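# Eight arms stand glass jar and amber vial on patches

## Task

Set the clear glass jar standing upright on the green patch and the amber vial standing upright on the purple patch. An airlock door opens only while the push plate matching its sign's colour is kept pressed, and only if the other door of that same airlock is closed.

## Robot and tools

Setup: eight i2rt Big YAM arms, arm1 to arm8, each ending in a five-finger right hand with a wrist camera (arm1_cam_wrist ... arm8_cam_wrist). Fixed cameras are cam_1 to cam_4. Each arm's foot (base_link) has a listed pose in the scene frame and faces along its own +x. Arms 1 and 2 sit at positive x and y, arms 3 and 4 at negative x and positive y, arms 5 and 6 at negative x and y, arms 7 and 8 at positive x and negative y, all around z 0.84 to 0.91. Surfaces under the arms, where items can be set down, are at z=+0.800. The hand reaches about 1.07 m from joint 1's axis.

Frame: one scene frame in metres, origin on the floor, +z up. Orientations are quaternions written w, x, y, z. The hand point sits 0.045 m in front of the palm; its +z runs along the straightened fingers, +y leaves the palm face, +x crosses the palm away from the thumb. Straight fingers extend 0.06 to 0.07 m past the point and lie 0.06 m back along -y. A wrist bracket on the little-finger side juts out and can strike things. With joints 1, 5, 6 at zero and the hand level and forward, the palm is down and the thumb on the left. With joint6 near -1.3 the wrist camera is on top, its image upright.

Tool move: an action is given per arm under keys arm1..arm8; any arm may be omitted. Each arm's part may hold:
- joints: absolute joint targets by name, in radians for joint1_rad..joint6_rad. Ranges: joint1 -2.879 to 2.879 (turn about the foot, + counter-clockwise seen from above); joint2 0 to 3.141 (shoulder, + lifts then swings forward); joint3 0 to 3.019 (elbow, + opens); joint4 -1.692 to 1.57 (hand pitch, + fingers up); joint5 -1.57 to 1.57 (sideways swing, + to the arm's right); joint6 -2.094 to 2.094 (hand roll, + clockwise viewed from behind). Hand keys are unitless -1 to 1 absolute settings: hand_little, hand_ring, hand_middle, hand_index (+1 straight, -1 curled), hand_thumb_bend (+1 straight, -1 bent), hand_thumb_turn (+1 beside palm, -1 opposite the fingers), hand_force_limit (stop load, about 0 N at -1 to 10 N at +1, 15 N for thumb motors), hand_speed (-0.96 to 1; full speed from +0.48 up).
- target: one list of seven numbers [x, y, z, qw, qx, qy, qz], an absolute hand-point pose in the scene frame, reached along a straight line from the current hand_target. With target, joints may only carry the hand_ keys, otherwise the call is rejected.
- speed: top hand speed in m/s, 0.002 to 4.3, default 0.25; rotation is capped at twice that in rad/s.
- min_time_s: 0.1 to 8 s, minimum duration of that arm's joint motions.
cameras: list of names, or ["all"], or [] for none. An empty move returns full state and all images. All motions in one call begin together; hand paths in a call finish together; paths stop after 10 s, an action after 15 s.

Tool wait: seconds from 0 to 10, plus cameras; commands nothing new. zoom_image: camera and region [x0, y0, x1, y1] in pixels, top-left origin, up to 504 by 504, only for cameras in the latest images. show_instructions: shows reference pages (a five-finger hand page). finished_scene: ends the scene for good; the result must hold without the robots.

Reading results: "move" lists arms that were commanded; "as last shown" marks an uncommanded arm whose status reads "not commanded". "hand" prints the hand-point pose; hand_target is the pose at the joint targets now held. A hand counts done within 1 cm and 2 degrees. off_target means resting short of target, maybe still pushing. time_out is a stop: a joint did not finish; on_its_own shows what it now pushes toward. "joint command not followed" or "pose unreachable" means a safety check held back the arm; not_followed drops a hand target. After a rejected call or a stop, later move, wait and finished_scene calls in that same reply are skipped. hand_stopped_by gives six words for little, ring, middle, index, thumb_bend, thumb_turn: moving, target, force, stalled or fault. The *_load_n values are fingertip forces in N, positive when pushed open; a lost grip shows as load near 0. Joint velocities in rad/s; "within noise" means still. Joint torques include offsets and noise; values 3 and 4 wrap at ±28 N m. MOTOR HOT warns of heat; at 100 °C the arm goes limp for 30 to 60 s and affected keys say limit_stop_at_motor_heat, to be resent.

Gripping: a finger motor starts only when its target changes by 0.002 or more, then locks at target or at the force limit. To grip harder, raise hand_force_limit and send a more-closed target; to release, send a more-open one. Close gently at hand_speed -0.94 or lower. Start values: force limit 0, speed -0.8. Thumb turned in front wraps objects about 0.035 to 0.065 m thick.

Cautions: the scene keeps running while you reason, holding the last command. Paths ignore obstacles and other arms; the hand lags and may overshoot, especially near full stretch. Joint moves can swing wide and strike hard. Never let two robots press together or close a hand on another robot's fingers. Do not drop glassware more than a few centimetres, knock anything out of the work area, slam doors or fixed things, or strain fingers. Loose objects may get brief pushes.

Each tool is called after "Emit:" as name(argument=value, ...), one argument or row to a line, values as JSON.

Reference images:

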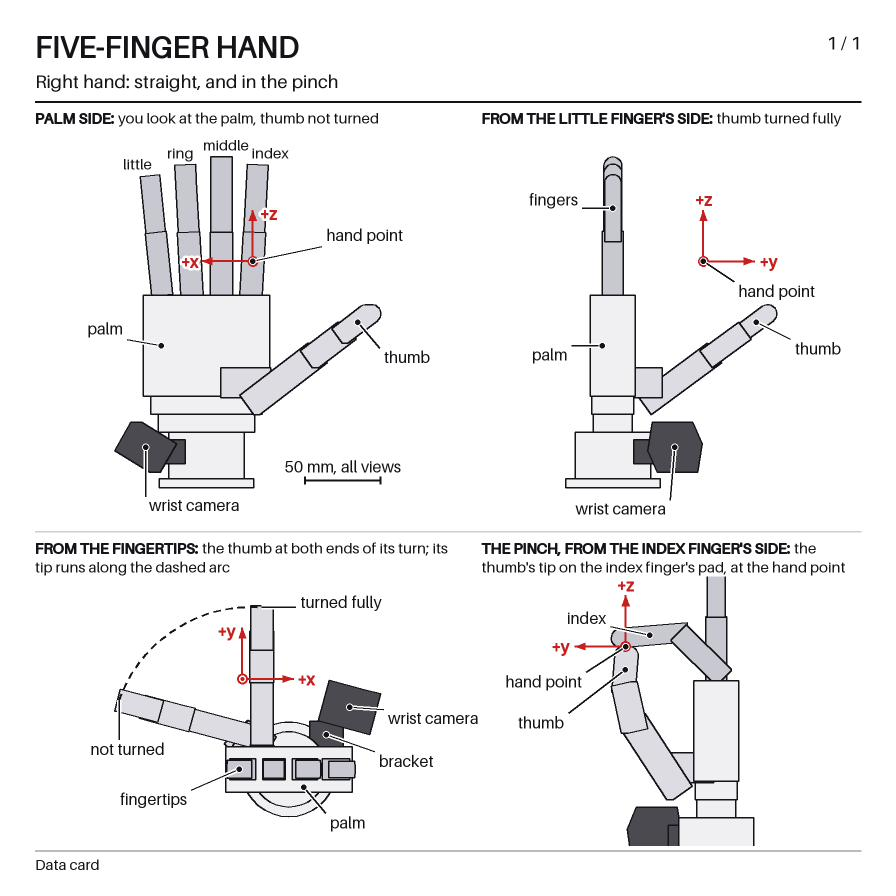

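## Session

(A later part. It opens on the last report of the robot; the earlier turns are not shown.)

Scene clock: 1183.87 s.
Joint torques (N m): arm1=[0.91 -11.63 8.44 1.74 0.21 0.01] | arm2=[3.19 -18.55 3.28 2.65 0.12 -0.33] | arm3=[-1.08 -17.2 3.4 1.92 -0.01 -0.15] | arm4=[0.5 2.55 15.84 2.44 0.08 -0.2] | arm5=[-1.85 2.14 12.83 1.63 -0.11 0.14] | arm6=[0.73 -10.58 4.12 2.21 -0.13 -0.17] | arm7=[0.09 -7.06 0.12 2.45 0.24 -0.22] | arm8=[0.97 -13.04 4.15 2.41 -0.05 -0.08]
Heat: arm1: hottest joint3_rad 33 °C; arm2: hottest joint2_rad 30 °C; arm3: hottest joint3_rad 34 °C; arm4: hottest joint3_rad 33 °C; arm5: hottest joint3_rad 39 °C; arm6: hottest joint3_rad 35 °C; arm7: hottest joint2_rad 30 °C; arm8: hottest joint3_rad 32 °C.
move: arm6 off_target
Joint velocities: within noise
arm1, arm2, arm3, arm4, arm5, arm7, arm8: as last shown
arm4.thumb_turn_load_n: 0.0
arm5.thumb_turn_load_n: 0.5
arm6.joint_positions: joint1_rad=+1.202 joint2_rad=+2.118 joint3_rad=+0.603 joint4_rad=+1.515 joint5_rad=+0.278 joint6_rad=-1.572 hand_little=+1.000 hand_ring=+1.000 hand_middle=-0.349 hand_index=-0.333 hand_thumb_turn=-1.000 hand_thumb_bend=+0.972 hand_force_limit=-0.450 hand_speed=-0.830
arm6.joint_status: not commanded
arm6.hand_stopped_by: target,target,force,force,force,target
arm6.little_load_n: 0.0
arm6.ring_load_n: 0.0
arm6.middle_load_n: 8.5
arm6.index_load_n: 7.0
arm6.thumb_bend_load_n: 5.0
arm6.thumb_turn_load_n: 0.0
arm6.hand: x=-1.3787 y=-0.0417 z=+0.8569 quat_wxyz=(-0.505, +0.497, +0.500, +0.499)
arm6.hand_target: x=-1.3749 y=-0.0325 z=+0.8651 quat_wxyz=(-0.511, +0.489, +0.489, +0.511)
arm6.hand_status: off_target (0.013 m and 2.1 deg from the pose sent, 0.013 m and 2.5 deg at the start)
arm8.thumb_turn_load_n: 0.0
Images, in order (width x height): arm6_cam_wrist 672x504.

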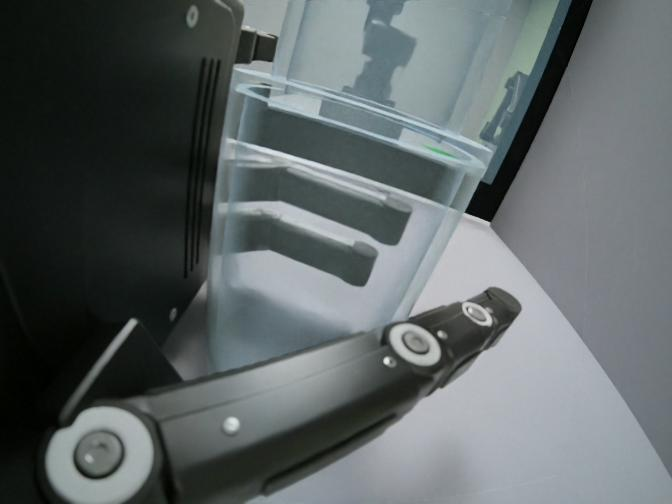

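Emit:
move(
  arm6={"target": [-1.375, -0.032, 0.861, -0.5108, 0.489, 0.489, 0.5108], "speed": 0.05},
)

Emit:
move(
  arm6={"joints": {"hand_index": 1, "hand_middle": 1, "hand_thumb_bend": 1, "hand_speed": -0.75}},
  cameras=["arm6_cam_wrist"],
)

Scene clock: 1188.70 s.
Joint torques (N m): arm1=[0.79 -11.58 8.47 1.76 0.21 -0.01] | arm2=[2.49 -17.55 3.33 2.71 0.16 -0.34] | arm3=[-0.91 -17.14 3.4 1.89 -0.01 -0.15] | arm4=[0.5 2.55 15.83 2.44 0.08 -0.2] | arm5=[-1.85 2.08 12.83 1.63 -0.11 0.14] | arm6=[0.79 -10.17 4.05 2.03 -0.14 -0.17] | arm7=[0.03 -7.06 0.1 2.47 0.23 -0.22] | arm8=[0.91 -13.04 4.14 2.41 -0.06 -0.08]
Heat: arm1: hottest joint3_rad 33 °C; arm2: hottest joint2_rad 30 °C; arm3: hottest joint3_rad 34 °C; arm4: hottest joint3_rad 33 °C; arm5: hottest joint3_rad 39 °C; arm6: hottest joint3_rad 34 °C; arm7: hottest joint2_rad 30 °C; arm8: hottest joint3_rad 32 °C.
move: arm6 done
Joint velocities: within noise
arm1, arm2, arm3, arm4, arm5, arm7, arm8: as last shown
arm1.little_load_n: -1.0
arm3.middle_load_n: 0.5
arm4.thumb_turn_load_n: 0.5
arm5.middle_load_n: -0.5
arm6.joint_positions: joint1_rad=+1.201 joint2_rad=+2.128 joint3_rad=+0.607 joint4_rad=+1.531 joint5_rad=+0.278 joint6_rad=-1.572 hand_little=+1.000 hand_ring=+1.000 hand_middle=-0.349 hand_index=-0.333 hand_thumb_turn=-1.000 hand_thumb_bend=+0.972 hand_force_limit=-0.450 hand_speed=-0.830
arm6.joint_status: not commanded
arm6.hand_stopped_by: target,target,force,force,force,target
arm6.little_load_n: 0.0
arm6.ring_load_n: 0.0
arm6.middle_load_n: 9.0
arm6.index_load_n: 5.5
arm6.thumb_bend_load_n: 5.0
arm6.thumb_turn_load_n: 0.0
arm6.hand: x=-1.3787 y=-0.0408 z=+0.8566 quat_wxyz=(-0.508, +0.495, +0.496, +0.501)
arm6.hand_target: x=-1.3749 y=-0.0324 z=+0.8610 quat_wxyz=(-0.511, +0.489, +0.489, +0.511)
arm6.hand_status: done (0.010 m and 1.6 deg from the pose sent, 0.011 m and 2.1 deg at the start)
arm7.thumb_turn_load_n: 0.0
pictures: none

Scene clock: 1191.13 s.
Joint torques (N m): arm1=[0.91 -11.58 8.46 1.76 0.21 0] | arm2=[2.32 -18.78 3.34 2.71 0.17 -0.38] | arm3=[-1.08 -17.2 3.4 1.92 -0.01 -0.15] | arm4=[0.5 2.55 15.84 2.45 0.08 -0.19] | arm5=[-1.85 2.14 12.85 1.63 -0.11 0.14] | arm6=[0.85 -10.29 3.88 2.09 -0.13 -0.15] | arm7=[0.09 -7.06 0.1 2.47 0.24 -0.22] | arm8=[0.97 -13.1 4.14 2.4 -0.06 -0.08]
Heat: arm1: hottest joint3_rad 33 °C; arm2: hottest joint2_rad 30 °C; arm3: hottest joint3_rad 34 °C; arm4: hottest joint3_rad 33 °C; arm5: hottest joint3_rad 39 °C; arm6: hottest joint3_rad 34 °C; arm7: hottest joint2_rad 30 °C; arm8: hottest joint3_rad 32 °C.
move: arm6 done
Joint velocities: within noise
arm1.joint_positions: joint1_rad=-1.847 joint2_rad=+2.117 joint3_rad=+0.930 joint4_rad=+1.167 joint5_rad=-0.856 joint6_rad=-1.580 hand_little=-1.000 hand_ring=-1.000 hand_middle=-1.000 hand_index=-1.000 hand_thumb_turn=+1.000 hand_thumb_bend=+1.000 hand_force_limit=+0.000 hand_speed=+0.000
arm1.joint_status: not commanded
arm1.hand_stopped_by: target,target,target,target,target,target
arm1.little_load_n: -0.5
arm1.ring_load_n: 0.0
arm1.middle_load_n: 0.0
arm1.index_load_n: 0.0
arm1.thumb_bend_load_n: 0.0
arm1.thumb_turn_load_n: 0.0
arm1.hand: x=+0.0910 y=+1.7866 z=+0.8987 quat_wxyz=(+0.702, -0.014, -0.712, -0.009)
arm1.hand_target: x=+0.0616 y=+1.7831 z=+0.9060 quat_wxyz=(+0.707, +0.000, -0.707, +0.000)
arm1.hand_status: not commanded
arm2, arm3, arm5, arm7, arm8: as last shown
arm2.thumb_turn_load_n: 0.5
arm3.middle_load_n: 0.0
arm4.joint_positions: joint1_rad=-0.848 joint2_rad=+0.286 joint3_rad=+0.203 joint4_rad=+0.035 joint5_rad=+0.112 joint6_rad=-1.572 hand_little=+1.000 hand_ring=+1.000 hand_middle=+1.000 hand_index=+1.000 hand_thumb_turn=-1.000 hand_thumb_bend=+1.000 hand_force_limit=+0.000 hand_speed=+0.000
arm4.joint_status: not commanded
arm4.hand_stopped_by: target,target,target,target,target,target
arm4.little_load_n: 0.0
arm4.ring_load_n: 0.0
arm4.middle_load_n: 0.0
arm4.index_load_n: 0.0
arm4.thumb_bend_load_n: 0.0
arm4.thumb_turn_load_n: 0.5
arm4.hand: x=-1.3990 y=+0.2716 z=+1.1220 quat_wxyz=(+0.489, +0.506, -0.517, +0.487)
arm4.hand_target: x=-1.3949 y=+0.2670 z=+1.1497 quat_wxyz=(+0.500, +0.500, -0.500, +0.500)
arm4.hand_status: not commanded
arm5.middle_load_n: 0.0
arm5.thumb_turn_load_n: 0.0
arm6.joint_positions: joint1_rad=+1.201 joint2_rad=+2.128 joint3_rad=+0.610 joint4_rad=+1.531 joint5_rad=+0.278 joint6_rad=-1.572 hand_little=+1.000 hand_ring=+1.000 hand_middle=+1.000 hand_index=+1.000 hand_thumb_turn=-1.000 hand_thumb_bend=+1.000 hand_force_limit=-0.450 hand_speed=-0.750
arm6.joint_status: all done
arm6.hand_stopped_by: target,target,target,target,target,target
arm6.little_load_n: 0.0
arm6.ring_load_n: 0.0
arm6.middle_load_n: 0.0
arm6.index_load_n: 0.0
arm6.thumb_bend_load_n: 0.0
arm6.thumb_turn_load_n: 0.0
arm6.hand: x=-1.3788 y=-0.0397 z=+0.8571 quat_wxyz=(-0.508, +0.495, +0.496, +0.501)
arm6.hand_target: x=-1.3750 y=-0.0323 z=+0.8611 quat_wxyz=(-0.511, +0.489, +0.489, +0.511)
arm6.hand_status: not commanded
arm8.thumb_turn_load_n: 0.5
Images, in order (width x height): arm6_cam_wrist 672x504.

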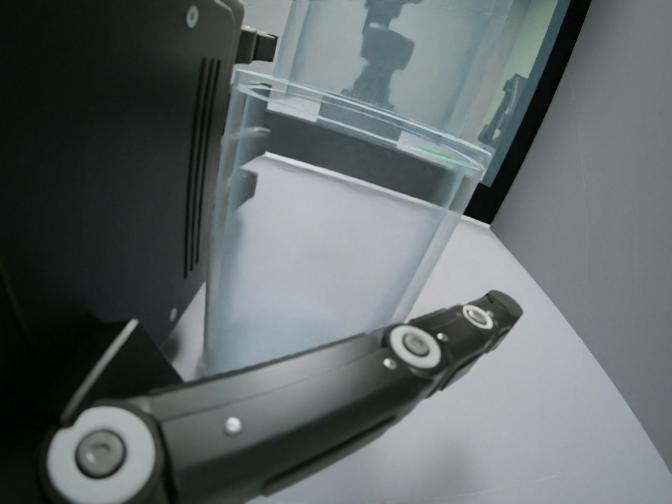

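Emit:
move(
  arm6={"target": [-1.382, -0.053, 0.864, -0.5108, 0.489, 0.489, 0.5108], "speed": 0.1},
  cameras=["arm6_cam_wrist"],
)

Scene clock: 1200.87 s.
Joint torques (N m): arm1=[0.91 -11.69 8.46 1.76 0.21 0] | arm2=[2.84 -17.9 3.21 2.71 0.18 -0.29] | arm3=[-1.03 -17.26 3.38 1.92 -0.01 -0.15] | arm4=[0.5 2.55 15.84 2.44 0.08 -0.2] | arm5=[-1.85 2.08 12.83 1.63 -0.11 0.14] | arm6=[2.67 -11.69 1.37 2.04 0.11 -0.11] | arm7=[0.03 -7 0.12 2.45 0.24 -0.22] | arm8=[0.85 -13.1 4.14 2.43 -0.06 -0.09]
Heat: arm1: hottest joint3_rad 33 °C; arm2: hottest joint2_rad 30 °C; arm3: hottest joint3_rad 34 °C; arm4: hottest joint3_rad 34 °C; arm5: hottest joint3_rad 39 °C; arm6: hottest joint3_rad 33 °C; arm7: hottest joint2_rad 30 °C; arm8: hottest joint3_rad 32 °C.
move: arm6 done
Joint velocities: within noise
arm1, arm2, arm3, arm4, arm5, arm7, arm8: as last shown
arm2.thumb_turn_load_n: 0.0
arm5.thumb_turn_load_n: 0.5
arm6.joint_positions: joint1_rad=+1.214 joint2_rad=+2.120 joint3_rad=+0.587 joint4_rad=+1.539 joint5_rad=+0.308 joint6_rad=-1.572 hand_little=+1.000 hand_ring=+1.000 hand_middle=+1.000 hand_index=+1.000 hand_thumb_turn=-1.000 hand_thumb_bend=+1.000 hand_force_limit=-0.450 hand_speed=-0.750
arm6.joint_status: not commanded
arm6.hand_stopped_by: target,target,target,target,target,target
arm6.little_load_n: 0.0
arm6.ring_load_n: 0.0
arm6.middle_load_n: 0.0
arm6.index_load_n: 0.0
arm6.thumb_bend_load_n: 0.0
arm6.thumb_turn_load_n: 0.0
arm6.hand: x=-1.3775 y=-0.0499 z=+0.8573 quat_wxyz=(-0.502, +0.500, +0.493, +0.505)
arm6.hand_target: x=-1.3820 y=-0.0527 z=+0.8642 quat_wxyz=(-0.507, +0.494, +0.492, +0.507)
arm6.hand_status: done (0.009 m and 1.9 deg from the pose sent, 0.015 m and 1.5 deg at the start; a joint's target at an end of its range on 27 of 31 steps)
arm7.thumb_turn_load_n: 0.5
Images, in order (width x height): arm6_cam_wrist 672x504.

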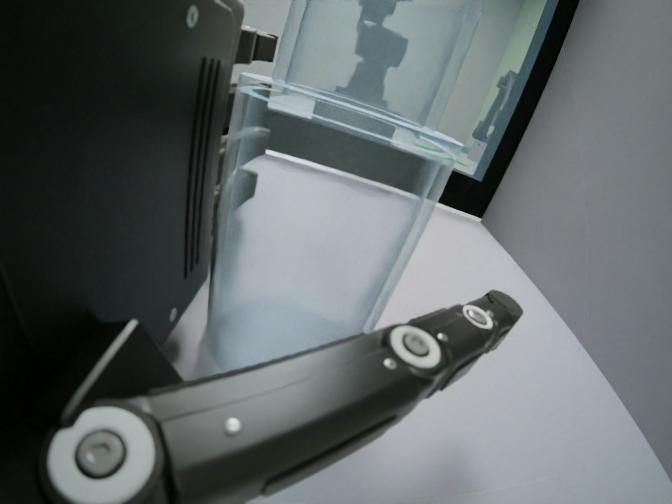

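Emit:
move(
  arm6={"target": [-1.392, -0.068, 0.866, -0.5108, 0.489, 0.489, 0.5108], "speed": 0.1},
  cameras=["arm6_cam_wrist"],
)

Scene clock: 1204.37 s.
Joint torques (N m): arm1=[0.97 -11.52 8.44 1.76 0.21 0.01] | arm2=[2.9 -17.85 3.47 2.62 0.11 -0.32] | arm3=[-0.97 -17.32 3.43 1.89 -0.01 -0.16] | arm4=[0.5 2.61 15.83 2.45 0.08 -0.2] | arm5=[-1.85 2.08 12.82 1.63 -0.11 0.14] | arm6=[2.43 -11.52 1.37 1.99 0.14 -0.08] | arm7=[0.09 -7.06 0.12 2.47 0.24 -0.22] | arm8=[0.91 -13.04 4.15 2.4 -0.05 -0.08]
Heat: arm1: hottest joint3_rad 33 °C; arm2: hottest joint2_rad 30 °C; arm3: hottest joint3_rad 34 °C; arm4: hottest joint3_rad 34 °C; arm5: hottest joint3_rad 39 °C; arm6: hottest joint3_rad 33 °C; arm7: hottest joint2_rad 30 °C; arm8: hottest joint3_rad 32 °C.
move: arm6 off_target
Joint velocities: within noise
arm1, arm3, arm4, arm5, arm7, arm8: as last shown
arm2.joint_positions: joint1_rad=+2.200 joint2_rad=+2.162 joint3_rad=+0.964 joint4_rad=+1.226 joint5_rad=+1.324 joint6_rad=-1.610 hand_little=-1.000 hand_ring=-1.000 hand_middle=-1.000 hand_index=-1.000 hand_thumb_turn=-1.000 hand_thumb_bend=+1.000 hand_force_limit=+0.000 hand_speed=+0.000
arm2.joint_status: not commanded
arm2.hand_stopped_by: target,target,target,target,target,target
arm2.little_load_n: 0.0
arm2.ring_load_n: 0.0
arm2.middle_load_n: 0.0
arm2.index_load_n: 0.0
arm2.thumb_bend_load_n: 0.0
arm2.thumb_turn_load_n: 0.0
arm2.hand: x=+1.7811 y=+0.2875 z=+0.9143 quat_wxyz=(+0.500, +0.503, -0.500, +0.497)
arm2.hand_target: x=+1.7800 y=+0.2900 z=+0.9199 quat_wxyz=(+0.500, +0.500, -0.500, +0.500)
arm2.hand_status: not commanded
arm4.thumb_turn_load_n: 0.0
arm5.thumb_turn_load_n: 0.0
arm6.joint_positions: joint1_rad=+1.255 joint2_rad=+2.099 joint3_rad=+0.555 joint4_rad=+1.539 joint5_rad=+0.350 joint6_rad=-1.572 hand_little=+1.000 hand_ring=+1.000 hand_middle=+1.000 hand_index=+1.000 hand_thumb_turn=-1.000 hand_thumb_bend=+1.000 hand_force_limit=-0.450 hand_speed=-0.750
arm6.joint_status: not commanded
arm6.hand_stopped_by: target,target,target,target,target,target
arm6.little_load_n: 0.0
arm6.ring_load_n: 0.0
arm6.middle_load_n: 0.0
arm6.index_load_n: 0.0
arm6.thumb_bend_load_n: 0.0
arm6.thumb_turn_load_n: 0.0
arm6.hand: x=-1.3881 y=-0.0648 z=+0.8598 quat_wxyz=(-0.498, +0.502, +0.496, +0.503)
arm6.hand_target: x=-1.3921 y=-0.0676 z=+0.8664 quat_wxyz=(-0.504, +0.497, +0.494, +0.505)
arm6.hand_status: off_target (0.008 m and 2.4 deg from the pose sent, 0.025 m and 1.9 deg at the start; a joint's target at an end of its range on 29 of 29 steps)
arm7.thumb_turn_load_n: 0.0
Images, in order (width x height): arm6_cam_wrist 672x504.

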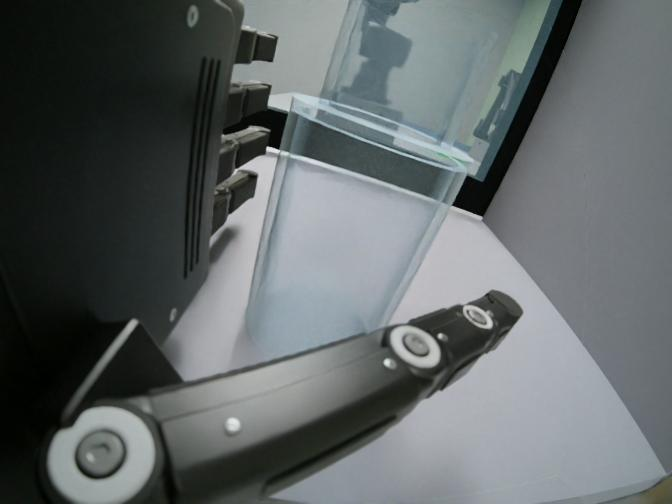

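Emit:
move(
  arm6={"target": [-1.39, -0.2, 0.88, -0.5, 0.5, 0.5, 0.5], "speed": 0.2},
  cameras=["arm6_cam_wrist"],
)

Emit:
move(
  arm6={"target": [-1.33, -0.262, 1.15, -0.5, 0.5, 0.5, 0.5], "speed": 0.3},
  cameras=["arm6_cam_wrist", "cam_3"],
)

Scene clock: 1213.20 s.
Joint torques (N m): arm1=[0.85 -11.58 8.47 1.74 0.21 0] | arm2=[3.14 -17.67 3.19 2.37 0.15 -0.32] | arm3=[-0.97 -17.26 3.38 1.89 0 -0.15] | arm4=[0.5 2.55 15.84 2.47 0.08 -0.2] | arm5=[-1.85 2.08 12.83 1.65 -0.11 0.14] | arm6=[2.49 -7.59 0.18 1.99 0.2 0.13] | arm7=[0.09 -7.06 0.12 2.47 0.24 -0.21] | arm8=[0.91 -13.1 4.15 2.4 -0.06 -0.08]
Heat: arm1: hottest joint3_rad 33 °C; arm2: hottest joint2_rad 30 °C; arm3: hottest joint2_rad 33 °C; arm4: hottest joint3_rad 34 °C; arm5: hottest joint3_rad 39 °C; arm6: hottest joint3_rad 32 °C; arm7: hottest joint2_rad 30 °C; arm8: hottest joint3_rad 32 °C.
move: arm6 off_target
Joint velocities: within noise
arm1, arm2, arm3, arm4, arm8: as last shown
arm5.joint_positions: joint1_rad=+1.499 joint2_rad=+0.356 joint3_rad=+0.321 joint4_rad=-0.016 joint5_rad=+0.432 joint6_rad=-1.586 hand_little=+1.000 hand_ring=+1.000 hand_middle=+1.000 hand_index=+1.000 hand_thumb_turn=-1.000 hand_thumb_bend=+1.000 hand_force_limit=-0.450 hand_speed=-0.750
arm5.joint_status: not commanded
arm5.hand_stopped_by: target,target,target,target,target,target
arm5.little_load_n: 0.0
arm5.ring_load_n: 0.0
arm5.middle_load_n: 0.0
arm5.index_load_n: 0.0
arm5.thumb_bend_load_n: 0.0
arm5.thumb_turn_load_n: 0.0
arm5.hand: x=-0.6993 y=-1.0341 z=+1.1171 quat_wxyz=(-0.557, +0.409, +0.594, +0.412)
arm5.hand_target: x=-0.6973 y=-1.0303 z=+1.1495 quat_wxyz=(-0.573, +0.414, +0.573, +0.415)
arm5.hand_status: not commanded
arm6.joint_positions: joint1_rad=+1.440 joint2_rad=+1.892 joint3_rad=+0.221 joint4_rad=+1.539 joint5_rad=+0.548 joint6_rad=-1.519 hand_little=+1.000 hand_ring=+1.000 hand_middle=+1.000 hand_index=+1.000 hand_thumb_turn=-1.000 hand_thumb_bend=+1.000 hand_force_limit=-0.450 hand_speed=-0.750
arm6.joint_status: not commanded
arm6.hand_stopped_by: target,target,target,target,target,target
arm6.little_load_n: 0.0
arm6.ring_load_n: 0.0
arm6.middle_load_n: 0.0
arm6.index_load_n: 0.0
arm6.thumb_bend_load_n: 0.0
arm6.thumb_turn_load_n: 0.0
arm6.hand: x=-1.3867 y=-0.1971 z=+0.8765 quat_wxyz=(-0.463, +0.529, +0.522, +0.482)
arm6.hand_target: x=-1.3902 y=-0.1997 z=+0.8805 quat_wxyz=(-0.474, +0.529, +0.515, +0.479)
arm6.hand_status: off_target (0.006 m and 6.3 deg from the pose sent, 0.137 m and 0.7 deg at the start; a joint's target at an end of its range on 44 of 44 steps)
arm7.joint_positions: joint1_rad=+1.574 joint2_rad=+1.671 joint3_rad=+0.069 joint4_rad=+1.537 joint5_rad=+0.700 joint6_rad=-1.522 hand_little=+1.000 hand_ring=+1.000 hand_middle=+1.000 hand_index=+1.000 hand_thumb_turn=-1.000 hand_thumb_bend=+1.000 hand_force_limit=-0.450 hand_speed=-0.750
arm7.joint_status: not commanded
arm7.hand_stopped_by: target,target,target,target,target,target
arm7.little_load_n: 0.0
arm7.ring_load_n: 0.0
arm7.middle_load_n: 0.0
arm7.index_load_n: 0.0
arm7.thumb_bend_load_n: 0.0
arm7.thumb_turn_load_n: 0.5
arm7.hand: x=+0.2612 y=-1.3819 z=+0.9419 quat_wxyz=(-0.685, +0.005, +0.728, +0.006)
arm7.hand_target: x=+0.2619 y=-1.3850 z=+0.9504 quat_wxyz=(-0.694, +0.004, +0.720, +0.000)
arm7.hand_status: not commanded
arm8.thumb_turn_load_n: 0.0
Images, in order (width x height): arm6_cam_wrist 672x504.

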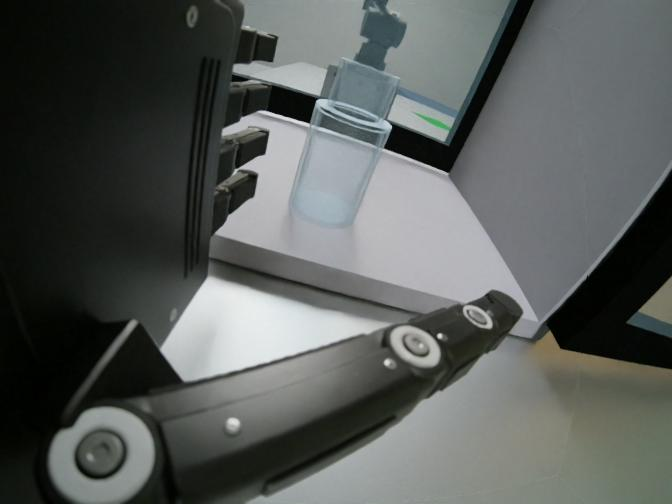

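Scene clock: 1215.53 s.
Joint torques (N m): arm1=[0.91 -11.52 8.44 1.78 0.21 0] | arm2=[3.02 -18.26 3.4 2.54 0.15 -0.32] | arm3=[-0.97 -17.2 3.41 1.92 -0.01 -0.15] | arm4=[0.44 2.61 15.84 2.45 0.08 -0.2] | arm5=[-1.85 2.08 12.83 1.63 -0.11 0.14] | arm6=[0.91 2.02 15.5 1.17 -0.11 0.14] | arm7=[0.09 -7 0.1 2.47 0.24 -0.22] | arm8=[0.97 -13.1 4.16 2.41 -0.05 -0.08]
Heat: arm1: hottest joint3_rad 33 °C; arm2: hottest joint2_rad 30 °C; arm3: hottest joint2_rad 33 °C; arm4: hottest joint3_rad 35 °C; arm5: hottest joint3_rad 39 °C; arm6: hottest joint3_rad 33 °C; arm7: hottest joint2_rad 30 °C; arm8: hottest joint3_rad 31 °C.
move: arm6 off_target
Joint velocities: within noise
arm1, arm2, arm4, arm5, arm7, arm8: as last shown
arm2.thumb_turn_load_n: 0.5
arm3.joint_positions: joint1_rad=+2.258 joint2_rad=+2.253 joint3_rad=+1.082 joint4_rad=+1.176 joint5_rad=+1.329 joint6_rad=-1.608 hand_little=-1.000 hand_ring=-1.000 hand_middle=-1.000 hand_index=-1.000 hand_thumb_turn=+1.000 hand_thumb_bend=+1.000 hand_force_limit=+0.000 hand_speed=+0.000
arm3.joint_status: not commanded
arm3.hand_stopped_by: target,target,target,target,target,target
arm3.little_load_n: 0.0
arm3.ring_load_n: 0.5
arm3.middle_load_n: 0.0
arm3.index_load_n: 0.0
arm3.thumb_bend_load_n: 0.0
arm3.thumb_turn_load_n: 0.0
arm3.hand: x=-0.2827 y=+1.7859 z=+0.9084 quat_wxyz=(+0.006, +0.710, +0.012, +0.704)
arm3.hand_target: x=-0.2799 y=+1.7850 z=+0.9199 quat_wxyz=(+0.000, +0.707, +0.000, +0.707)
arm3.hand_status: not commanded
arm5.thumb_turn_load_n: 0.5
arm6.joint_positions: joint1_rad=+1.333 joint2_rad=+0.371 joint3_rad=+0.315 joint4_rad=-0.003 joint5_rad=+0.410 joint6_rad=-1.586 hand_little=+1.000 hand_ring=+1.000 hand_middle=+1.000 hand_index=+1.000 hand_thumb_turn=-1.000 hand_thumb_bend=+1.000 hand_force_limit=-0.450 hand_speed=-0.750
arm6.joint_status: not commanded
arm6.hand_stopped_by: target,target,target,target,target,target
arm6.little_load_n: 0.0
arm6.ring_load_n: 0.0
arm6.middle_load_n: 0.0
arm6.index_load_n: 0.0
arm6.thumb_bend_load_n: 0.0
arm6.thumb_turn_load_n: 0.0
arm6.hand: x=-1.3318 y=-0.2664 z=+1.1152 quat_wxyz=(-0.481, +0.500, +0.523, +0.495)
arm6.hand_target: x=-1.3298 y=-0.2642 z=+1.1494 quat_wxyz=(-0.500, +0.500, +0.500, +0.500)
arm6.hand_status: off_target (0.035 m and 3.4 deg from the pose sent, 0.287 m and 6.3 deg at the start)
arm8.thumb_bend_load_n: -0.5
Images, in order (width x height): arm6_cam_wrist 672x504, cam_3 896x504.

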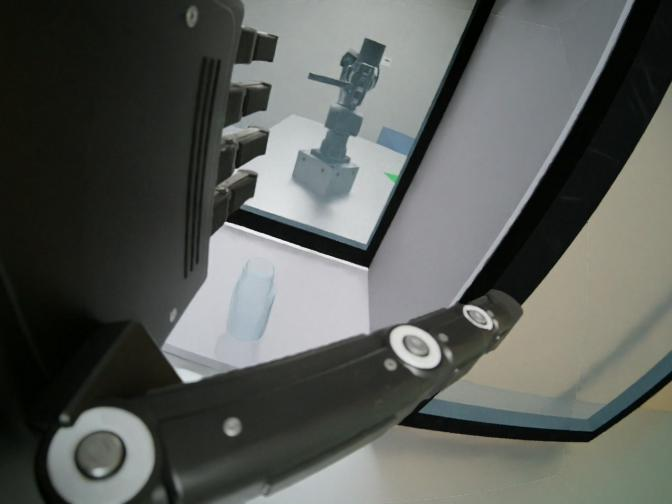

